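# Seat a staple stick fully onto an open stapler's rail

## Task

Pick one stick of staples out of the tray and lower it over the open stapler's rail so it straddles the rail with its legs pointing down, pushed fully down. The stapler must end up upright and flat, resting directly on the table. Then release the stick and pull the grippers away.

## Robot and tools

Robot: two Piper arms, left_arm and right_arm, each with a parallel two-finger gripper and a wrist camera. The fingers point along the gripper's +z axis and close along its y axis. end_effector_position is the point between the finger pads, about 5 mm behind the tips. Calibrated bases in the scene frame: left_arm at (-0.031, +0.289, 0) m, right_arm at (-0.023, -0.323, 0) m, both nearly unrotated with +z up.

Frames: the scene frame has its origin at table height midway between the nominal bases, +z up, +x out over the table, and left_arm on the +y side. Arm names do not match image sides. Every hand pose, velocity, target and offset for an arm is expressed in that arm's own base frame; fixed cameras and the table use the scene frame. Rotations turn about the Hand target's position. Printed positions may be off by a few centimetres, more at long reach.

Row format, used by every tool that moves: 14 numbers in [-1, 1], always both arms: dx, dy, dz, rx, ry, rz, opening for left_arm, then the same seven for right_arm. dx..rz are an offset, not a pose, measured from that arm's Hand target as it stood when the action or move began; 1.0 equals 0.6 m or 180 degrees, and rx, ry, rz form a single rotation vector. Opening is absolute: +1 fully open (0.070 m), -1 closed. To hold an arm still, send six zeros and repeat its current opening; a 0 opening is a real command (half open).

execute_actions(actions, cameras): actions is a list of actions; each action is a list of up to 15 rows, each row lasting one 1/30 s step, with the last row held for the rest of the 15 steps (0.5 s). All rows of an action count from the action's starting Hand target, so repeating an offset keeps moving. An empty list just reports the full state. cameras chooses images: omitted, null or ["all"] gives all; [] gives none.

move(target, speed, blend, opening_speed, blocking, cameras): drives each gripper along a straight line to the offset in target, either one 14-number row or a list of up to 15 rows; all rows count from the same starting Hand targets. speed in m/s, 0.002 to 0.5 (default 0.25), turns capped at twice that in rad/s; one value or one per row. blend in metres rounds corners in a list. opening_speed (0.2 or more, per second on the -1..1 scale) ramps the fingers. Paths last at least 0.5 s and are cut off at 10 s. Openings in later rows are applied only after arrival, with all arms stopped. There is no obstacle avoidance; grippers lag and overshoot at speed, especially with a stretched arm. Avoid paths passing near an arm's own base, which can flip its shoulder. blocking=false returns after about 0.5 s while the move continues. The result adds a move: line: done, off_target, moving, held or fault, plus limits (paced = pose clipped, held = a check withheld steps). Neither done nor off_target tells you about contact.

wait(seconds 0 to 10, cameras) lets time pass with last commands held. stop(cameras) brakes a running move. zoom_image(camera, region=[x0, y0, x1, y1]) enlarges part of the newest image from cam_low, cam_left_wrist or cam_right_wrist (896x504 each), region at most 504x504 pixels. read_manual gives only licence text. finished_scene(scene) ends the scene irreversibly; call it only once the stick sits in place without the robot.

Controller behaviour: each step the commanded pose is clipped to within 70 mm and 16 degrees of the measured pose, so Hand target may lag your request and the gripper often stops short of it; resend the missing distance as an offset. An arm blocked by an object keeps pressing until commanded away; to release a push, command its target back past the gripper. A clearance check holds commands that bring the arms too close (fingers excepted) but does not guarantee no contact.

Gripping: grip_measured is the measured opening on the command scale. To grasp, command about 0.05 below the reading at first contact for full force (about 20 N per pad); less for lighter. Parts under about 2 mm wide get proportionally less force. Closing from fully open takes at least about 1 s; fast closes can squeeze hard.

Results: per-arm end_effector_position (m) and end_effector_quat_wxyz in its base frame, Hand target, Joint positions (last value = opening in metres), joint torques (include arm weight, offsets and noise), Tool commands, and images. Lines that did not change may be omitted.

Avoid: torque faults (contact torque reaching 21.8 N m on the first three joints or 7.6 N m on wrist joints stops the arm 10 s; wrist motors give only about 4 N m), slams, hard presses, arm-to-arm collisions (can end the scene), dropping or releasing a moving stick, tipping the stapler or anything leaving the table. Motors heat when holding loads, stretched out or pushing; MOTOR HOT appears at 65 °C and at 80 °C the arm goes limp for 30-60 s. Brief external tugs or pushes may occur. Time spent thinking also advances the simulation, so move smoothly and efficiently.

Each tool is called after "Call:" as a command line: name --argument value for each argument, lists and objects as JSON in quotes; but a table of rows of numbers goes row by row, as --pt "numbers of a row", without its own name.

## Session

Call:
execute_actions --actions '[]'

Scene clock: 0.00 s.
left_arm: end_effector_position=(+0.5946, -0.0171, +0.2590) grip_measured=+1.00 end_effector_quat_wxyz=(+0.443, +0.037, +0.863, -0.240) | right_arm: end_effector_position=(+0.2315, +0.0766, +0.1053) grip_measured=+1.00 end_effector_quat_wxyz=(-0.015, -0.195, +0.981, +0.012)
Joint positions: left_arm=[0.189 2.15 -2.095 -0.844 0.885 0.579 0.07] | right_arm=[0.295 1.475 -0.974 0.03 1.184 -0.109 0.07]
Joint torques (N m): no reading
Hand target: left_arm +0.5946, -0.0171, +0.2590; +0.443, +0.037, +0.863, -0.240 | right_arm +0.2315, +0.0766, +0.1053; -0.015, -0.195, +0.981, +0.012
Tool commands: left_gripper/opening=+1.0 right_gripper/opening=+1.0

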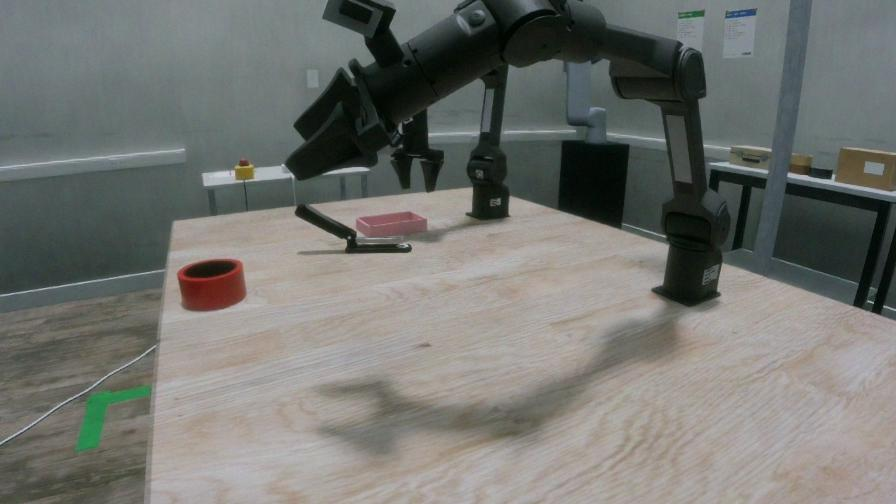

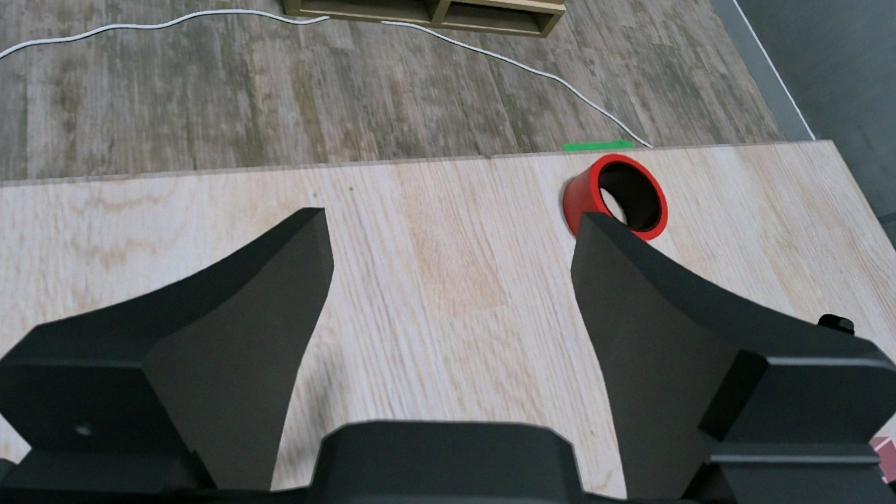

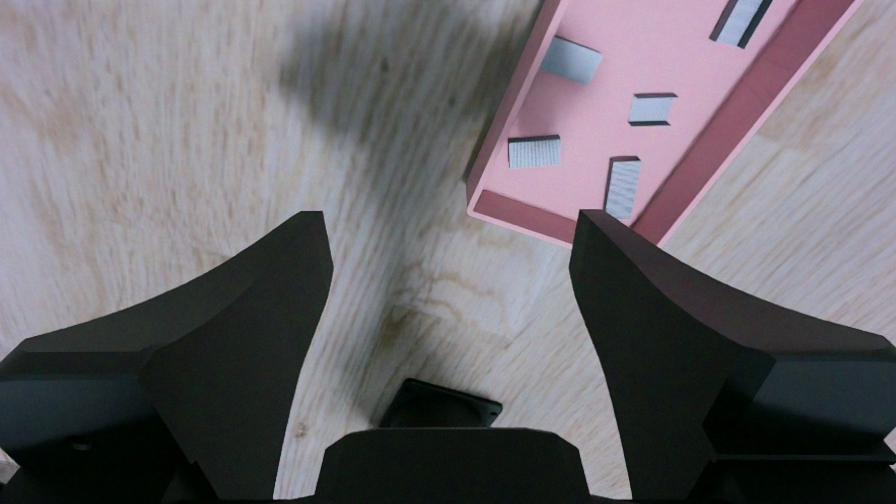

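Call:
zoom_image --camera "cam_low" --region '[270, 170, 470, 280]'

Call:
zoom_image --camera "cam_right_wrist" --region '[360, 0, 864, 504]'

Scaled by 2.520.

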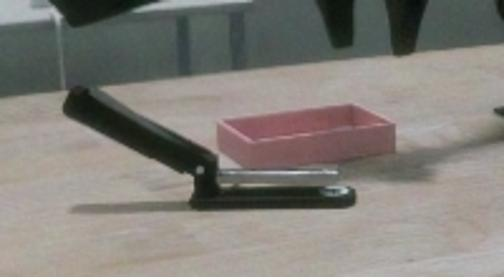

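Scaled by 1.000.

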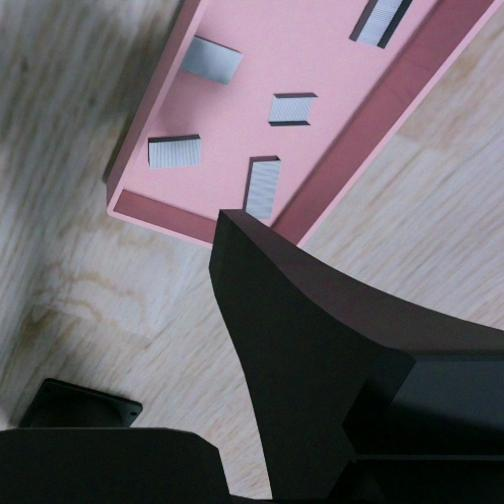

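Call:
move --target '[0,0,0,0,0,0,1, 0.117,0.208,0.158,0,0,0,1]'

Scene clock: 69.80 s.
left_arm: end_effector_position=(+0.5946, -0.0171, +0.2590) grip_measured=+1.00 end_effector_quat_wxyz=(+0.443, +0.037, +0.863, -0.240) | right_arm: end_effector_position=(+0.3019, +0.2018, +0.2002) grip_measured=+1.00 end_effector_quat_wxyz=(+0.131, -0.190, +0.970, +0.069)
Joint positions: left_arm=[0.189 2.15 -2.095 -0.844 0.885 0.579 0.07] | right_arm=[0.57 1.6 -1.457 0.034 1.219 0.175 0.07]
Joint torques (N m): left_arm=[0.34 -7.88 -6.5 -0.66 -0.39 0.33] | right_arm=[-0.07 -4.56 -2.8 0.09 -0.23 -0.07]
Hand target: left_arm +0.5946, -0.0171, +0.2590; +0.443, +0.037, +0.863, -0.240 | right_arm +0.3017, +0.2014, +0.2001; +0.002, -0.194, +0.981, +0.019
Off the commanded pose: left_arm 0.000 m, 0 deg | right_arm 0.000 m, 18 deg; orientation clipped.
joint sent to its limit (right arm) — joint 5 (wrist pitch), upper limit. The joint targets are off in orientation, not in position.
move: off_target (right_arm); limits=paced

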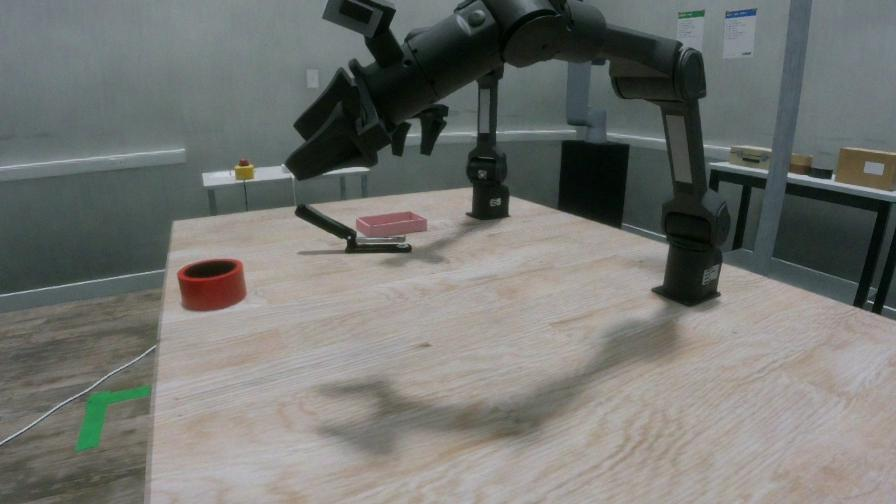

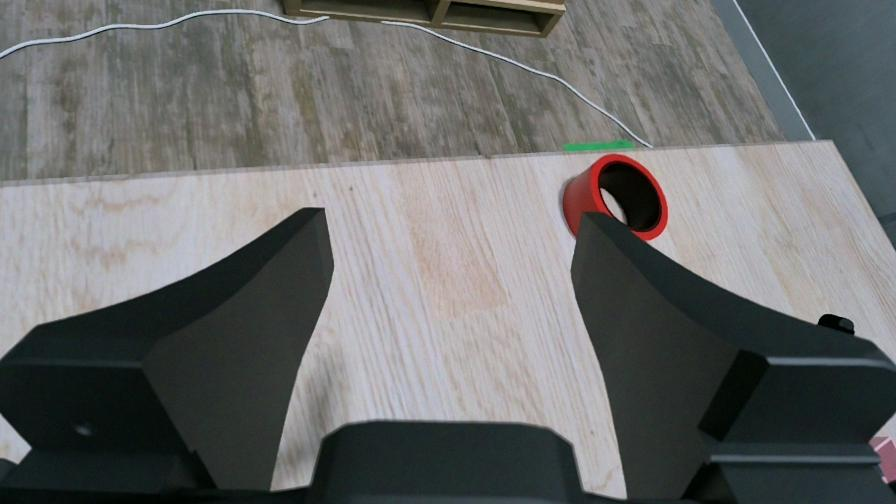

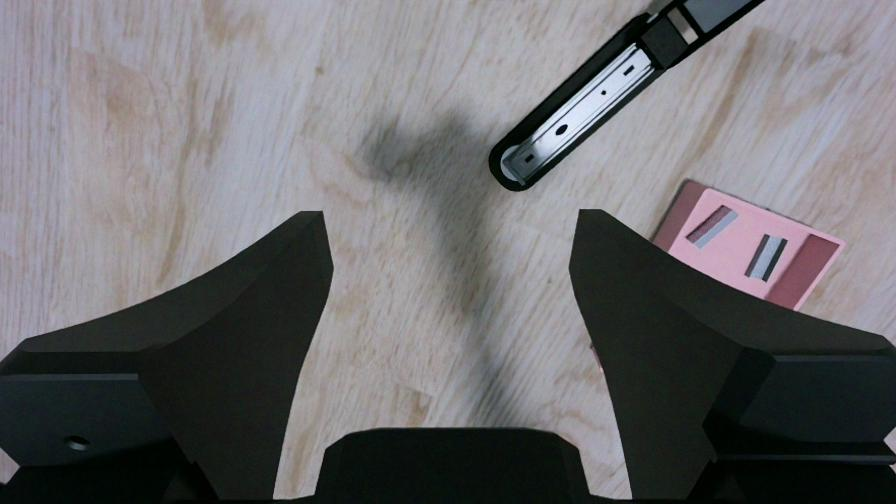

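Call:
zoom_image --camera "cam_right_wrist" --region '[470, 0, 790, 200]'

Scaled by 1.575.

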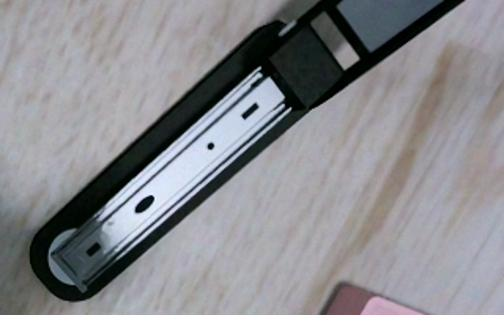

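Call:
move --target '[0,0,0,0,0,0,1, -0.083,-0.317,-0.125,0,0,0,1]' --cameras '["cam_right_wrist"]'

Call:
zoom_image --camera "cam_right_wrist" --region '[300, 0, 700, 225]'

Scene clock: 114.97 s.
left_arm: end_effector_position=(+0.5946, -0.0171, +0.2590) grip_measured=+1.00 end_effector_quat_wxyz=(+0.443, +0.037, +0.863, -0.240) | right_arm: end_effector_position=(+0.2516, +0.0108, +0.1248) grip_measured=+1.00 end_effector_quat_wxyz=(+0.012, -0.194, +0.981, +0.017)
Joint positions: left_arm=[0.189 2.15 -2.095 -0.844 0.885 0.579 0.07] | right_arm=[0.01 1.449 -1.027 0.039 1.219 -0.393 0.07]
Joint torques (N m): left_arm=[0.14 -7.75 -6.36 -0.61 -0.44 0.32] | right_arm=[1.47 -2.55 -3.52 0.15 0.24 0.06]
Hand target: left_arm +0.5946, -0.0171, +0.2590; +0.443, +0.037, +0.863, -0.240 | right_arm +0.2519, +0.0112, +0.1251; +0.002, -0.194, +0.981, +0.019
Off the commanded pose: left_arm 0.000 m, 0 deg | right_arm 0.001 m, 1 deg.
joint read past its limit (right arm) — joint 5 (wrist pitch), upper limit.
joint sent to its limit (right arm) — joint 5 (wrist pitch), upper limit. The joint targets still meet the commanded pose.
move: done
Images, in order: cam_right_wrist.

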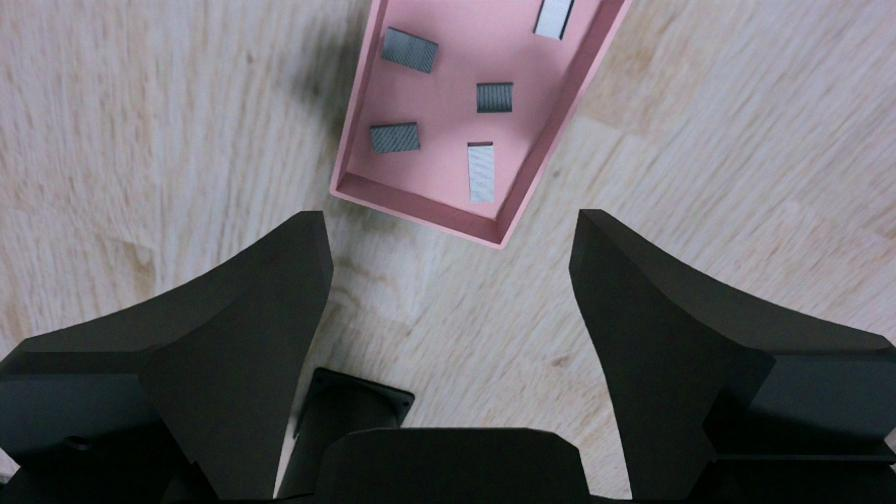

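Scaled by 1.260.

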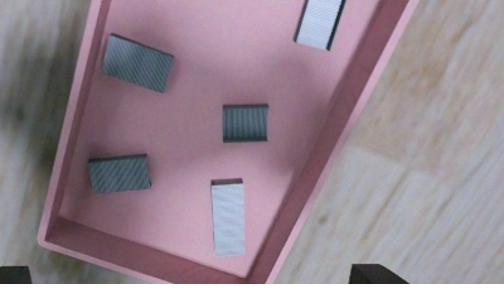

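Call:
zoom_image --camera "cam_right_wrist" --region '[360, 10, 460, 66]'

Call:
zoom_image --camera "cam_right_wrist" --region '[350, 105, 530, 206]'

Call:
zoom_image --camera "cam_right_wrist" --region '[460, 0, 660, 120]'

Scaled by 5.040.

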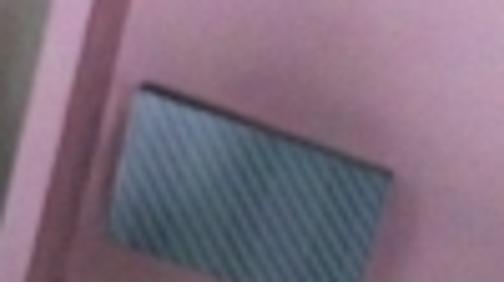

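Scaled by 2.800.

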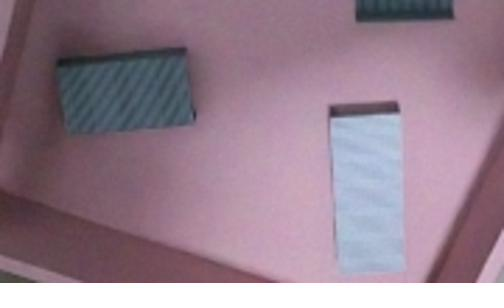

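Scaled by 2.520.

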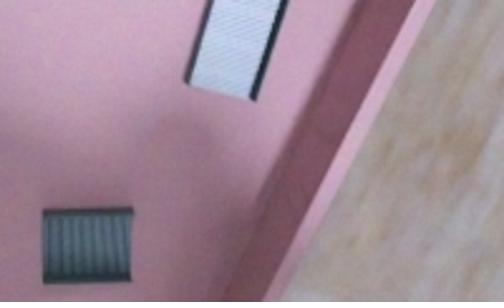

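Call:
move --target '[0,0,0,0,0,0,1, -0.0307,0.0408,-0.0585,-0.0107,0.008,-0.4659,-0.2]' --cameras '["cam_right_wrist"]'

Call:
zoom_image --camera "cam_right_wrist" --region '[300, 50, 700, 275]'

Scene clock: 250.13 s.
left_arm: end_effector_position=(+0.5946, -0.0171, +0.2590) grip_measured=+1.00 end_effector_quat_wxyz=(+0.443, +0.037, +0.863, -0.240) | right_arm: end_effector_position=(+0.2333, +0.0356, +0.0901) grip_measured=-0.20 end_effector_quat_wxyz=(-0.001, +0.511, +0.859, +0.000)
Joint positions: left_arm=[0.189 2.15 -2.095 -0.844 0.885 0.579 0.07] | right_arm=[0.151 1.448 -0.881 0.001 1.093 1.224 0.028]
Joint torques (N m): left_arm=[0.08 -7.9 -6.57 -0.6 -0.48 0.32] | right_arm=[1.54 -2.51 -2.71 -0.23 -0.12 -0.05]
Hand target: left_arm +0.5946, -0.0171, +0.2590; +0.443, +0.037, +0.863, -0.240 | right_arm +0.2335, +0.0357, +0.0900; +0.000, +0.511, +0.860, +0.000
Off the commanded pose: left_arm 0.000 m, 0 deg | right_arm 0.000 m, 0 deg.
move: done
Images, in order: cam_right_wrist.

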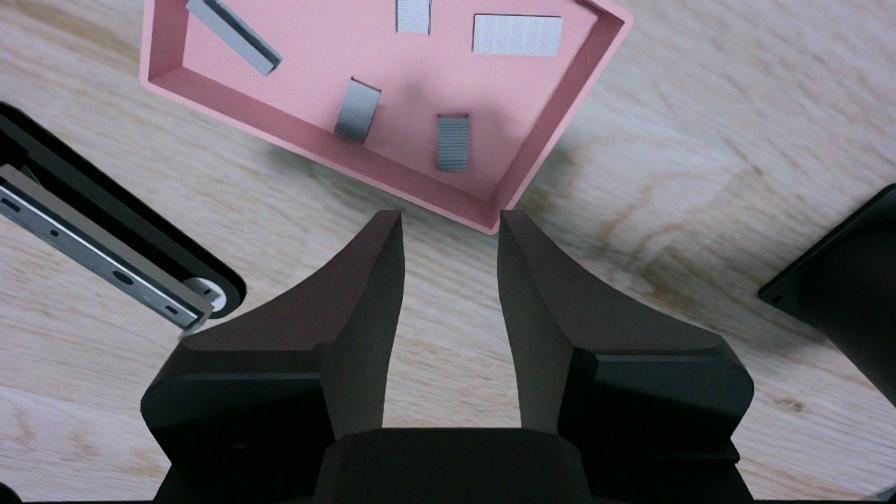

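Scaled by 1.260.

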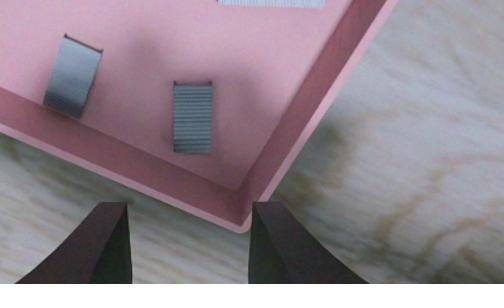

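Call:
zoom_image --camera "cam_right_wrist" --region '[420, 95, 500, 185]'

Call:
zoom_image --camera "cam_right_wrist" --region '[180, 0, 480, 170]'

Call:
zoom_image --camera "cam_right_wrist" --region '[0, 140, 260, 350]'

Scaled by 5.600.

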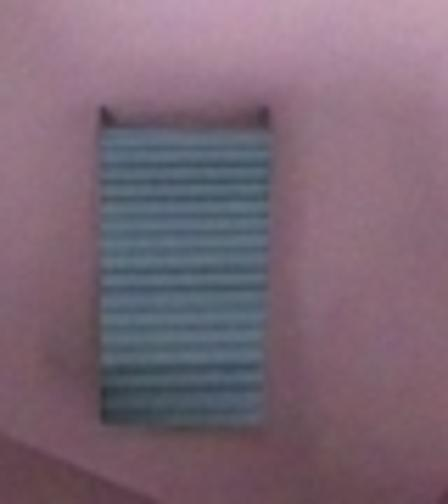

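Scaled by 1.680.

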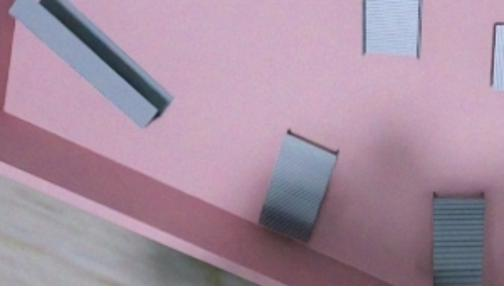

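Scaled by 1.938.

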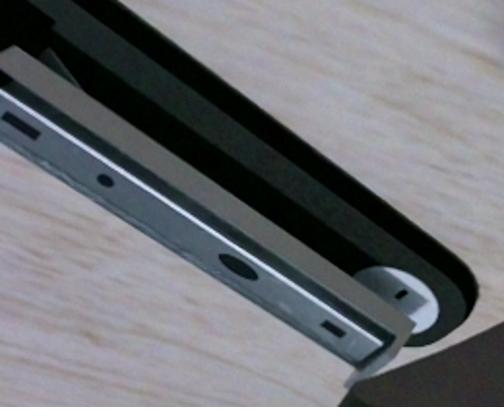

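Call:
move --target '[0,0,0,0,0,0,1, -0.0027,0.0005,-0.0917,0,0,0,-0.2]' --speed 0.12

Call:
zoom_image --camera "cam_right_wrist" --region '[370, 120, 530, 240]'

Call:
zoom_image --camera "cam_low" --region '[270, 130, 470, 280]'

Scene clock: 307.10 s.
left_arm: end_effector_position=(+0.5946, -0.0171, +0.2590) grip_measured=+1.00 end_effector_quat_wxyz=(+0.443, +0.037, +0.863, -0.240) | right_arm: end_effector_position=(+0.2314, +0.0358, +0.0344) grip_measured=-0.20 end_effector_quat_wxyz=(-0.001, +0.511, +0.860, -0.001)
Joint positions: left_arm=[0.189 2.15 -2.095 -0.844 0.885 0.579 0.07] | right_arm=[0.153 1.55 -0.737 0.001 0.848 1.225 0.028]
Joint torques (N m): left_arm=[0.05 -7.79 -6.21 -0.58 -0.43 0.34] | right_arm=[1.41 -4.03 -3.18 0.06 0.07 0.07]
Hand target: left_arm +0.5946, -0.0171, +0.2590; +0.443, +0.037, +0.863, -0.240 | right_arm +0.2319, +0.0360, +0.0350; +0.000, +0.511, +0.860, +0.000
Off the commanded pose: left_arm 0.000 m, 0 deg | right_arm 0.001 m, 0 deg.
move: done

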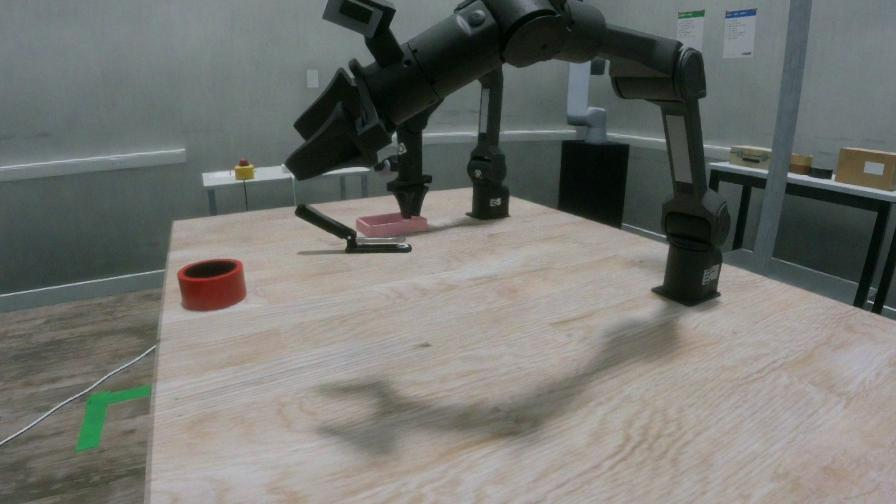

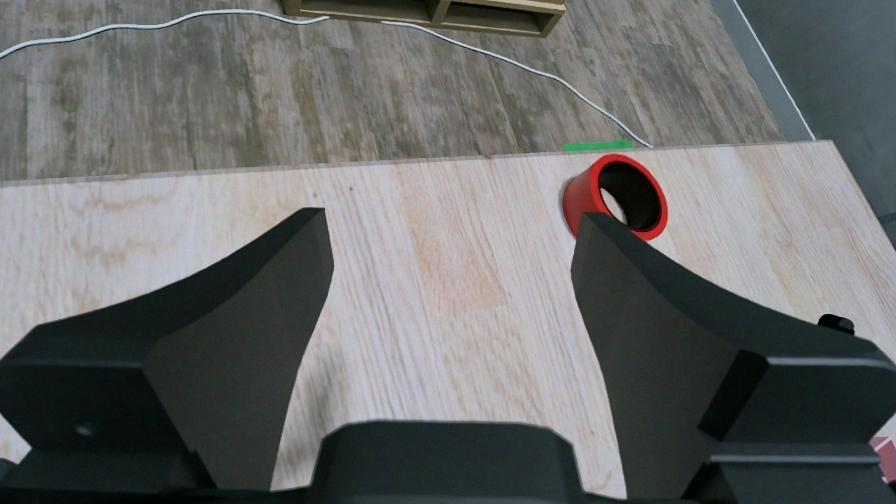

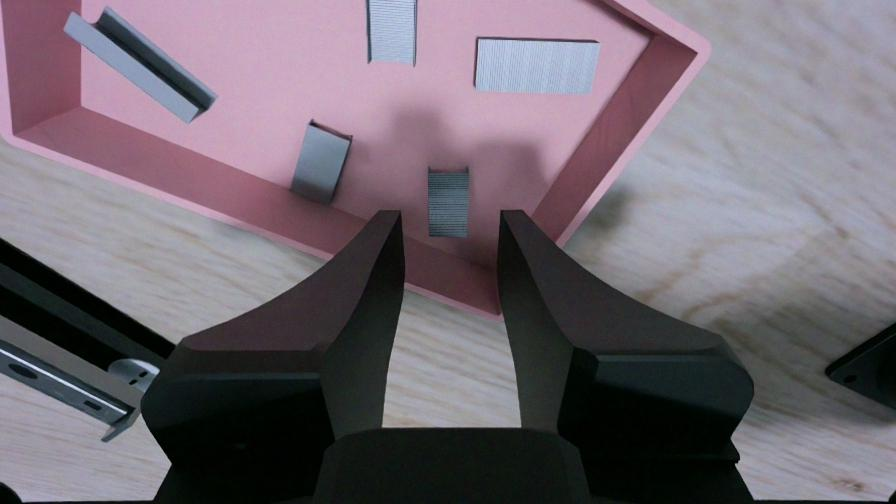

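Scaled by 3.150.

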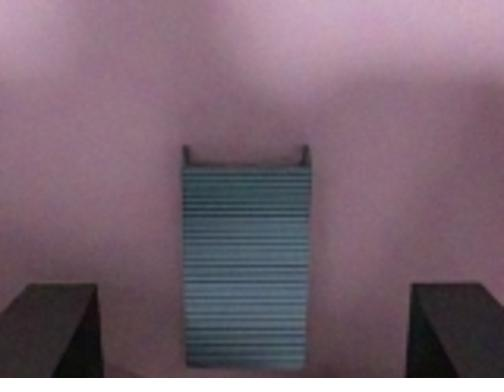

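Scaled by 2.520.

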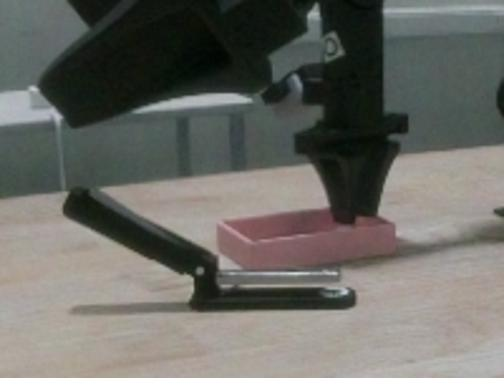

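Call:
move --target '[0,0,0,0,0,0,1, 0.0015,0.0008,-0.0333,0,0,0,-0.2]' --speed 0.08 --cameras '["cam_right_wrist"]'

Call:
zoom_image --camera "cam_right_wrist" --region '[370, 140, 530, 260]'

Scene clock: 343.03 s.
left_arm: end_effector_position=(+0.5946, -0.0171, +0.2590) grip_measured=+1.00 end_effector_quat_wxyz=(+0.443, +0.037, +0.863, -0.240) | right_arm: end_effector_position=(+0.2327, +0.0364, +0.0149) grip_measured=-0.20 end_effector_quat_wxyz=(-0.001, +0.511, +0.860, +0.000)
Joint positions: left_arm=[0.189 2.15 -2.095 -0.844 0.885 0.579 0.07] | right_arm=[0.155 1.603 -0.702 0.001 0.757 1.227 0.028]
Joint torques (N m): left_arm=[-0.11 -7.65 -6.3 -0.63 -0.43 0.28] | right_arm=[1.58 -3.42 -2.25 0.11 0.07 0.06]
Hand target: left_arm +0.5946, -0.0171, +0.2590; +0.443, +0.037, +0.863, -0.240 | right_arm +0.2328, +0.0365, +0.0150; +0.000, +0.511, +0.860, +0.000
Off the commanded pose: left_arm 0.000 m, 0 deg | right_arm 0.000 m, 0 deg.
move: done
Images, in order: cam_right_wrist.

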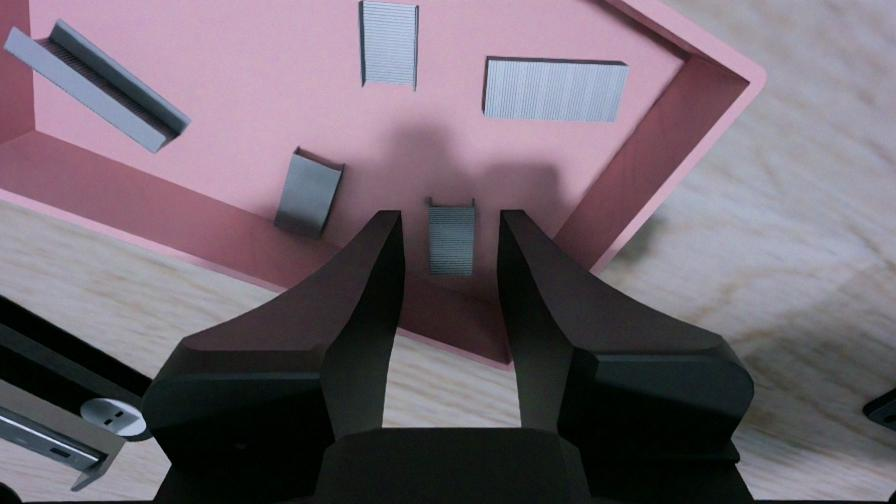

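Scaled by 3.150.

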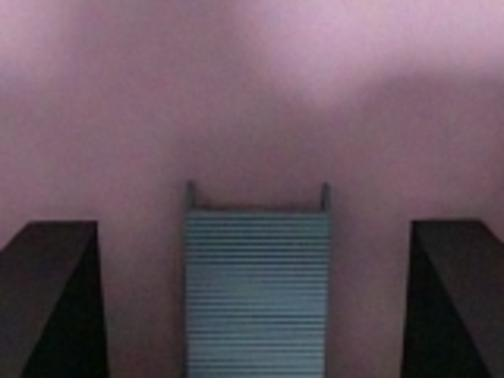

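Call:
move --target '[0,0,0,0,0,0,1, -0.0005,0.0015,-0.0058,0,0,0,-0.2]' --speed 0.03 --cameras '[]'

Call:
move --target '[0,0,0,0,0,0,1, 0,0,-0.0025,0,0,0,-0.2]' --speed 0.02 --cameras '[]'

Call:
move --target '[0,0,0,0,0,0,1, 0,0,-0.0025,0,0,0,-0.2]' --speed 0.02 --cameras '["cam_right_wrist"]'

Scene clock: 364.53 s.
Off the commanded pose: left_arm 0.000 m, 0 deg | right_arm 0.001 m, 0 deg.
move: done

Scene clock: 365.23 s.
Off the commanded pose: left_arm 0.000 m, 0 deg | right_arm 0.000 m, 0 deg.
move: done

Scene clock: 365.93 s.
left_arm: end_effector_position=(+0.5946, -0.0171, +0.2590) grip_measured=+1.00 end_effector_quat_wxyz=(+0.443, +0.037, +0.863, -0.240) | right_arm: end_effector_position=(+0.2325, +0.0373, +0.0086) grip_measured=-0.20 end_effector_quat_wxyz=(+0.000, +0.511, +0.860, +0.000)
Joint positions: left_arm=[0.189 2.15 -2.095 -0.844 0.885 0.579 0.07] | right_arm=[0.159 1.62 -0.689 0.001 0.728 1.231 0.028]
Joint torques (N m): left_arm=[0.39 -7.78 -6.3 -0.62 -0.38 0.33] | right_arm=[1.35 -2.92 -1.95 -0.01 -0.1 -0.04]
Hand target: left_arm +0.5946, -0.0171, +0.2590; +0.443, +0.037, +0.863, -0.240 | right_arm +0.2325, +0.0374, +0.0086; +0.000, +0.511, +0.860, +0.000
Off the commanded pose: left_arm 0.000 m, 0 deg | right_arm 0.000 m, 0 deg.
move: done
Images, in order: cam_right_wrist.

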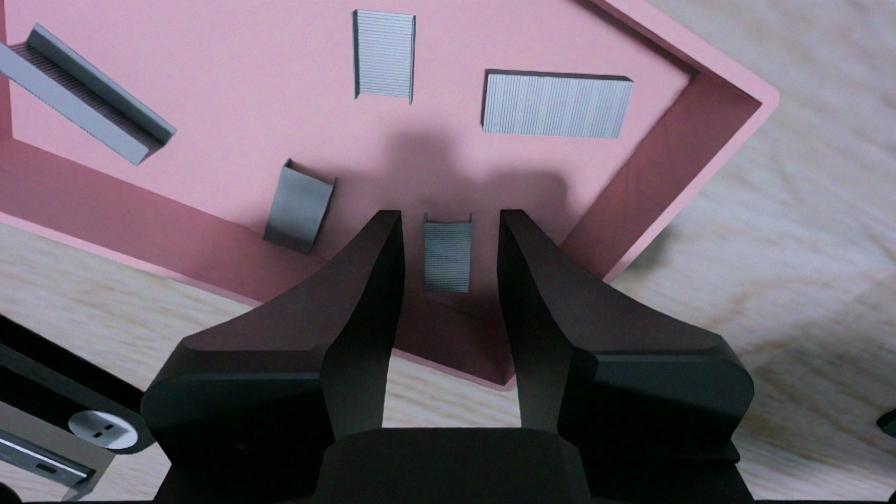

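Call:
zoom_image --camera "cam_right_wrist" --region '[390, 190, 510, 310]'

Scaled by 4.200.

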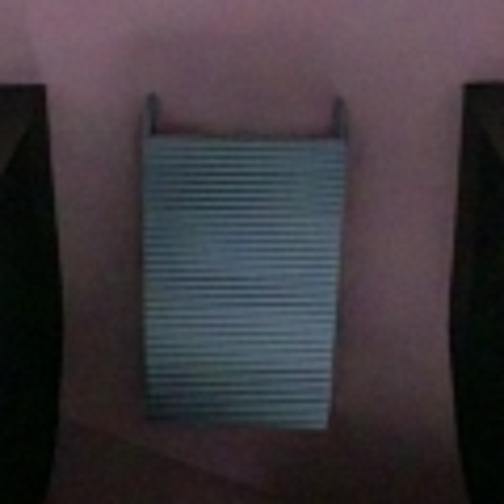

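Call:
move --target '[0,0,0,0,0,0,1, -0.0018,0.0065,0,0,0,0,-0.2]' --speed 0.03 --cameras '[]'

Call:
move --target '[0,0,0,0,0,0,1, 0,0,-0.002,0,0,0,-0.2]' --speed 0.02 --cameras '["cam_right_wrist"]'

Call:
zoom_image --camera "cam_right_wrist" --region '[390, 190, 510, 310]'

Scene clock: 420.70 s.
Off the commanded pose: left_arm 0.000 m, 0 deg | right_arm 0.000 m, 0 deg.
move: done

Scene clock: 421.40 s.
left_arm: end_effector_position=(+0.5946, -0.0171, +0.2590) grip_measured=+1.00 end_effector_quat_wxyz=(+0.443, +0.037, +0.863, -0.240) | right_arm: end_effector_position=(+0.2315, +0.0412, +0.0075) grip_measured=-0.20 end_effector_quat_wxyz=(+0.000, +0.511, +0.860, +0.000)
Joint positions: left_arm=[0.189 2.15 -2.095 -0.844 0.885 0.579 0.07] | right_arm=[0.176 1.622 -0.686 0.001 0.722 1.248 0.028]
Joint torques (N m): left_arm=[0.45 -7.65 -6.18 -0.58 -0.42 0.35] | right_arm=[0.87 -3.09 -1.99 0 -0.08 -0.09]
Hand target: left_arm +0.5946, -0.0171, +0.2590; +0.443, +0.037, +0.863, -0.240 | right_arm +0.2314, +0.0413, +0.0074; +0.000, +0.511, +0.860, +0.000
Off the commanded pose: left_arm 0.000 m, 0 deg | right_arm 0.000 m, 0 deg.
move: done
Images, in order: cam_right_wrist.

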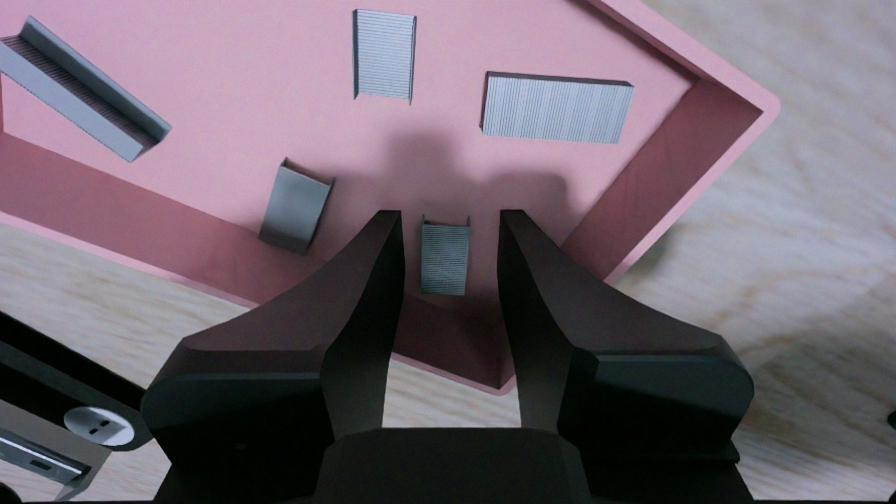

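Scaled by 4.200.

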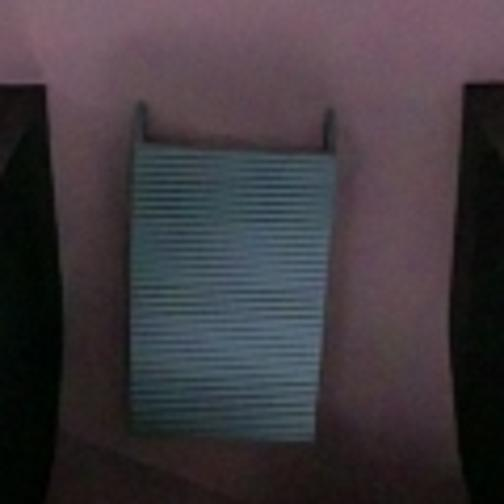

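Call:
move --pt "0 0 0 0 0 0 1 0 0 0.005 0 0 0 -0.2" --pt "0 0 0 0 0 0 1 -0.0008 0.0072 0.005 0 0 0 -0.2" --speed 0.03 --cameras '["cam_right_wrist"]'

Call:
zoom_image --camera "cam_right_wrist" --region '[390, 190, 510, 310]'

Scene clock: 437.00 s.
left_arm: end_effector_position=(+0.5946, -0.0171, +0.2590) grip_measured=+1.00 end_effector_quat_wxyz=(+0.443, +0.037, +0.863, -0.240) | right_arm: end_effector_position=(+0.2307, +0.0454, +0.0102) grip_measured=-0.20 end_effector_quat_wxyz=(-0.001, +0.511, +0.859, +0.000)
Joint positions: left_arm=[0.189 2.15 -2.095 -0.844 0.885 0.579 0.07] | right_arm=[0.194 1.616 -0.692 0.001 0.736 1.267 0.028]
Joint torques (N m): left_arm=[0.19 -7.98 -6.27 -0.58 -0.4 0.33] | right_arm=[1.52 -4.07 -3.34 -0.06 -0.12 -0.06]
Hand target: left_arm +0.5946, -0.0171, +0.2590; +0.443, +0.037, +0.863, -0.240 | right_arm +0.2309, +0.0456, +0.0104; +0.000, +0.511, +0.860, +0.000
Off the commanded pose: left_arm 0.000 m, 0 deg | right_arm 0.000 m, 0 deg.
move: done
Images, in order: cam_right_wrist.

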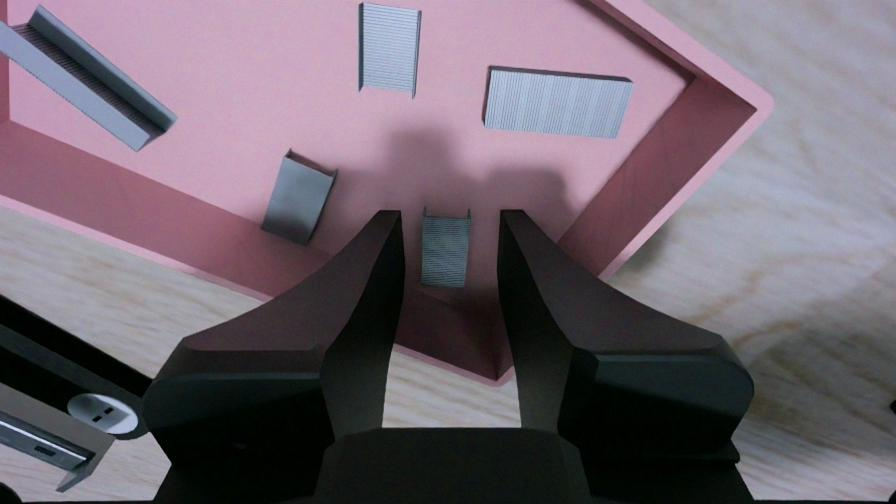

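Scaled by 4.200.

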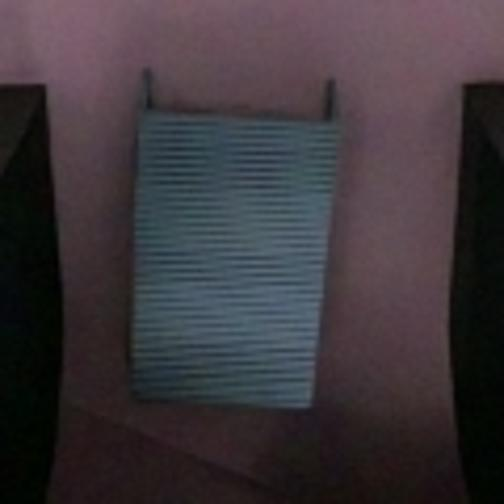

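Call:
move --pt "0 0 0 0 0 0 1 0.0033 -0.0022 0 0 0 -0.0184 -0.2" --pt "0 0 0 0 0 0 1 0.0033 -0.0022 -0.002 0 0 -0.0184 -0.2" --speed 0.03 --cameras '["cam_right_wrist"]'

Call:
zoom_image --camera "cam_right_wrist" --region '[390, 190, 510, 310]'

Scene clock: 493.37 s.
left_arm: end_effector_position=(+0.5946, -0.0171, +0.2590) grip_measured=+1.00 end_effector_quat_wxyz=(+0.443, +0.037, +0.863, -0.240) | right_arm: end_effector_position=(+0.2335, +0.0445, +0.0095) grip_measured=-0.20 end_effector_quat_wxyz=(+0.000, +0.535, +0.845, +0.000)
Joint positions: left_arm=[0.189 2.15 -2.095 -0.844 0.885 0.579 0.07] | right_arm=[0.188 1.624 -0.699 0.001 0.732 1.317 0.028]
Joint torques (N m): left_arm=[0.34 -7.78 -6.44 -0.53 -0.45 0.31] | right_arm=[-0.22 -3.2 -1.69 -0.14 -0.04 -0.05]
Hand target: left_arm +0.5946, -0.0171, +0.2590; +0.443, +0.037, +0.863, -0.240 | right_arm +0.2329, +0.0443, +0.0092; +0.000, +0.536, +0.844, +0.000
Off the commanded pose: left_arm 0.000 m, 0 deg | right_arm 0.001 m, 0 deg.
move: done
Images, in order: cam_right_wrist.

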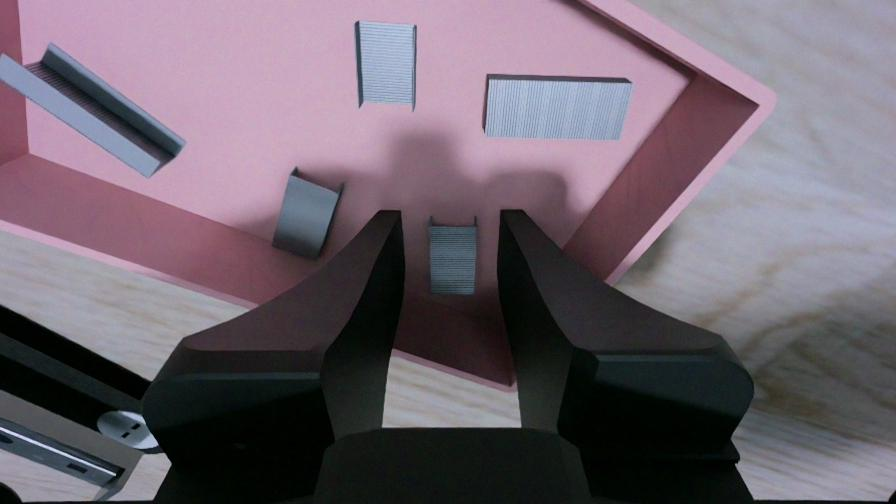

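Scaled by 4.200.

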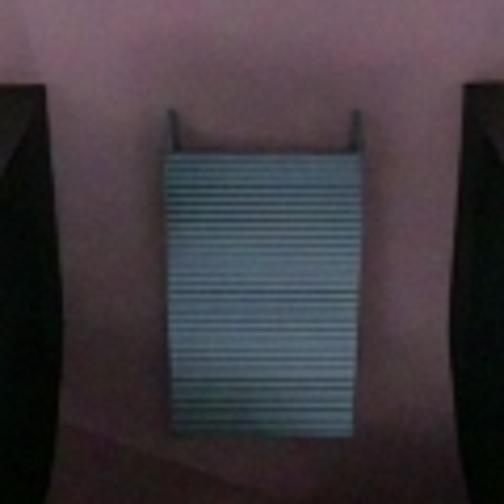

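Call:
move --target '[0,0,0,0,0,0,1, 0,0,0,0,0,0,-0.72]' --opening_speed 0.25 --cameras '["cam_right_wrist"]'

Call:
zoom_image --camera "cam_right_wrist" --region '[390, 190, 510, 310]'

Scene clock: 506.27 s.
left_arm: end_effector_position=(+0.5946, -0.0171, +0.2590) grip_measured=+1.00 end_effector_quat_wxyz=(+0.443, +0.037, +0.863, -0.240) | right_arm: end_effector_position=(+0.2328, +0.0444, +0.0092) grip_measured=-0.61 end_effector_quat_wxyz=(+0.000, +0.535, +0.845, +0.000)
Joint positions: left_arm=[0.189 2.15 -2.095 -0.844 0.885 0.579 0.07] | right_arm=[0.188 1.624 -0.697 0.001 0.732 1.317 0.013]
Joint torques (N m): left_arm=[0.21 -7.88 -6.36 -0.55 -0.43 0.32] | right_arm=[0.22 -4.22 -2.29 0.08 -0.04 -0.06]
Hand target: left_arm +0.5946, -0.0171, +0.2590; +0.443, +0.037, +0.863, -0.240 | right_arm +0.2329, +0.0443, +0.0092; +0.000, +0.536, +0.844, +0.000
Off the commanded pose: left_arm 0.000 m, 0 deg | right_arm 0.000 m, 0 deg.
move: done
Images, in order: cam_right_wrist.

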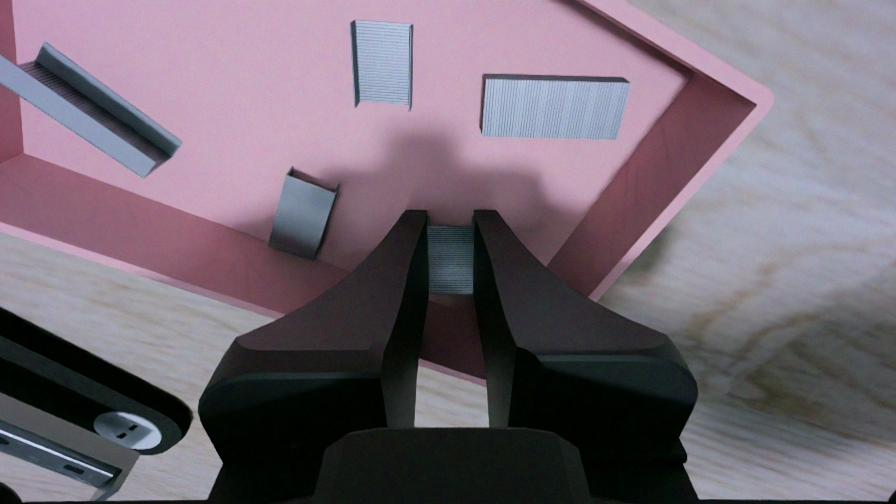

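Scaled by 4.200.

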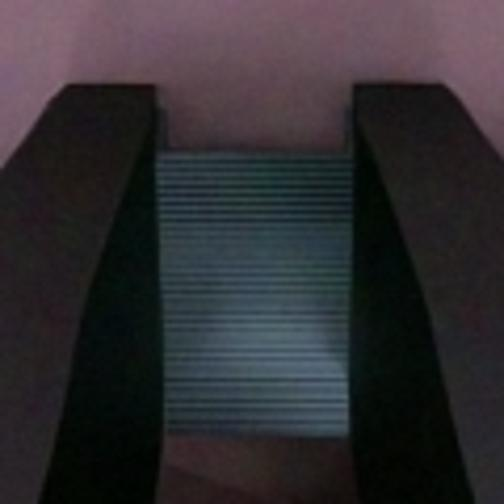

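Call:
move --pt "0 0 0 0 0 0 1 0 0 0.1513 0 0 0 -0.72" --pt "0 0 0 0 0 0 1 0.1868 0.1912 0.1513 0 0 0.278 -0.72" --speed '[0.1,0.2]' --blend 0.02

Call:
zoom_image --camera "cam_right_wrist" --region '[330, 60, 590, 300]'

Call:
zoom_image --camera "cam_low" --region '[270, 130, 470, 280]'

Scene clock: 536.10 s.
left_arm: end_effector_position=(+0.5946, -0.0171, +0.2590) grip_measured=+1.00 end_effector_quat_wxyz=(+0.443, +0.037, +0.863, -0.240) | right_arm: end_effector_position=(+0.3451, +0.1592, +0.0996) grip_measured=-0.61 end_effector_quat_wxyz=(+0.015, +0.128, +0.992, +0.010)
Joint positions: left_arm=[0.189 2.15 -2.095 -0.844 0.885 0.579 0.07] | right_arm=[0.432 1.896 -1.494 0.001 1.219 0.688 0.013]
Joint torques (N m): left_arm=[0.15 -8.06 -6.14 -0.53 -0.42 0.35] | right_arm=[0.88 -6.55 -3.37 -0.19 -0.06 0.05]
Hand target: left_arm +0.5946, -0.0171, +0.2590; +0.443, +0.037, +0.863, -0.240 | right_arm +0.3450, +0.1590, +0.0999; +0.000, +0.128, +0.992, +0.000
Off the commanded pose: left_arm 0.000 m, 0 deg | right_arm 0.000 m, 2 deg.
joint sent to its limit (right arm) — joint 5 (wrist pitch), upper limit. The joint targets still meet the commanded pose.
move: done

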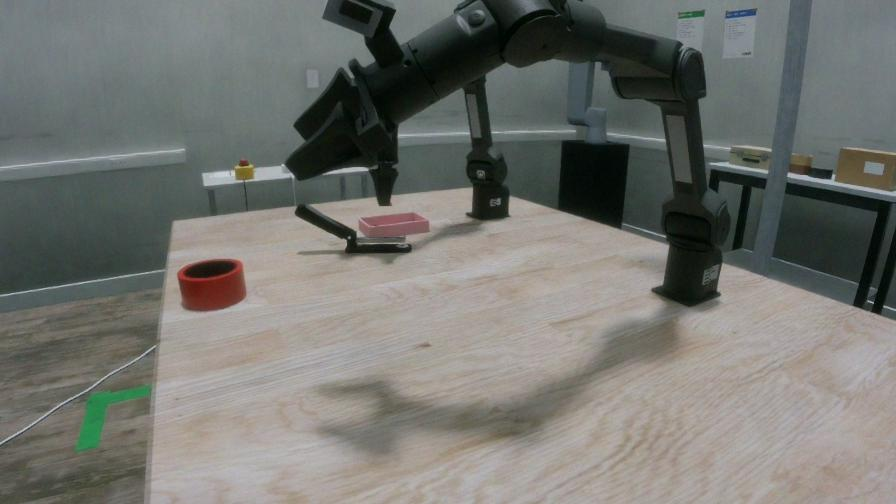

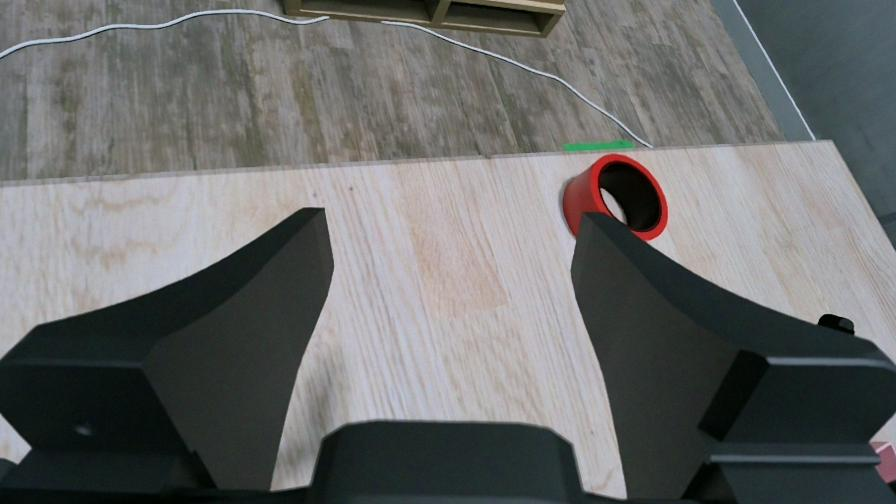

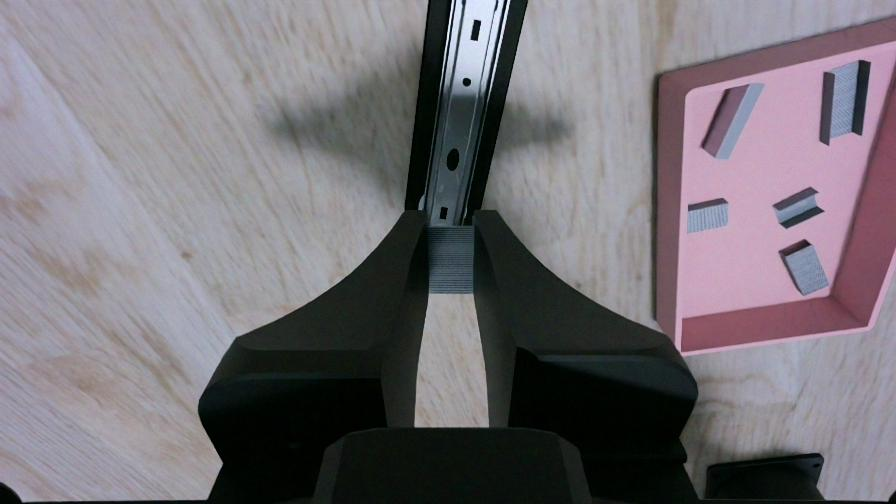

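Scaled by 1.938.

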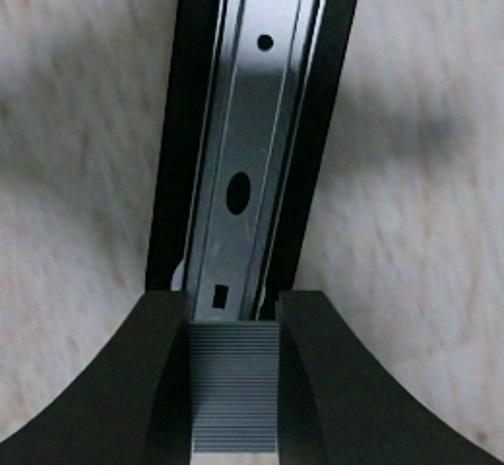

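Scaled by 2.520.

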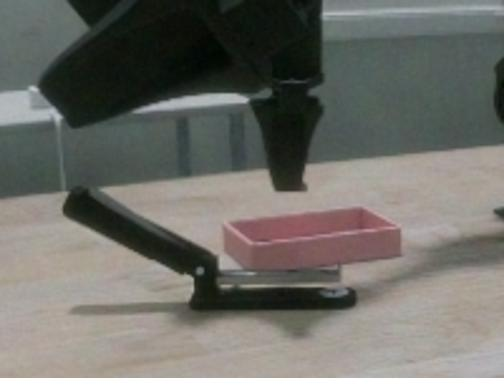

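Call:
zoom_image --camera "cam_right_wrist" --region '[390, 110, 530, 240]'

Call:
zoom_image --camera "cam_right_wrist" --region '[400, 0, 560, 110]'

Scaled by 3.600.

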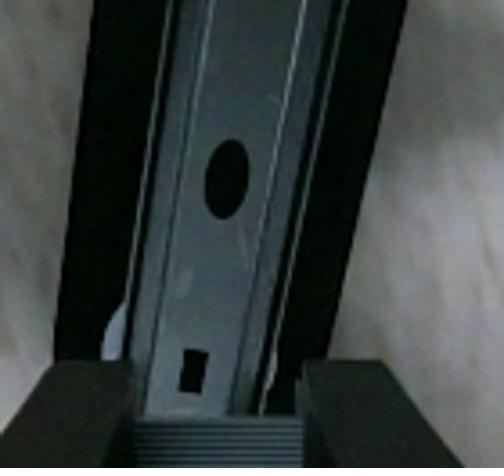

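Scaled by 3.150.

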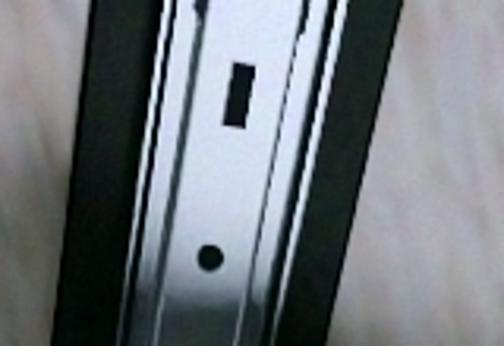

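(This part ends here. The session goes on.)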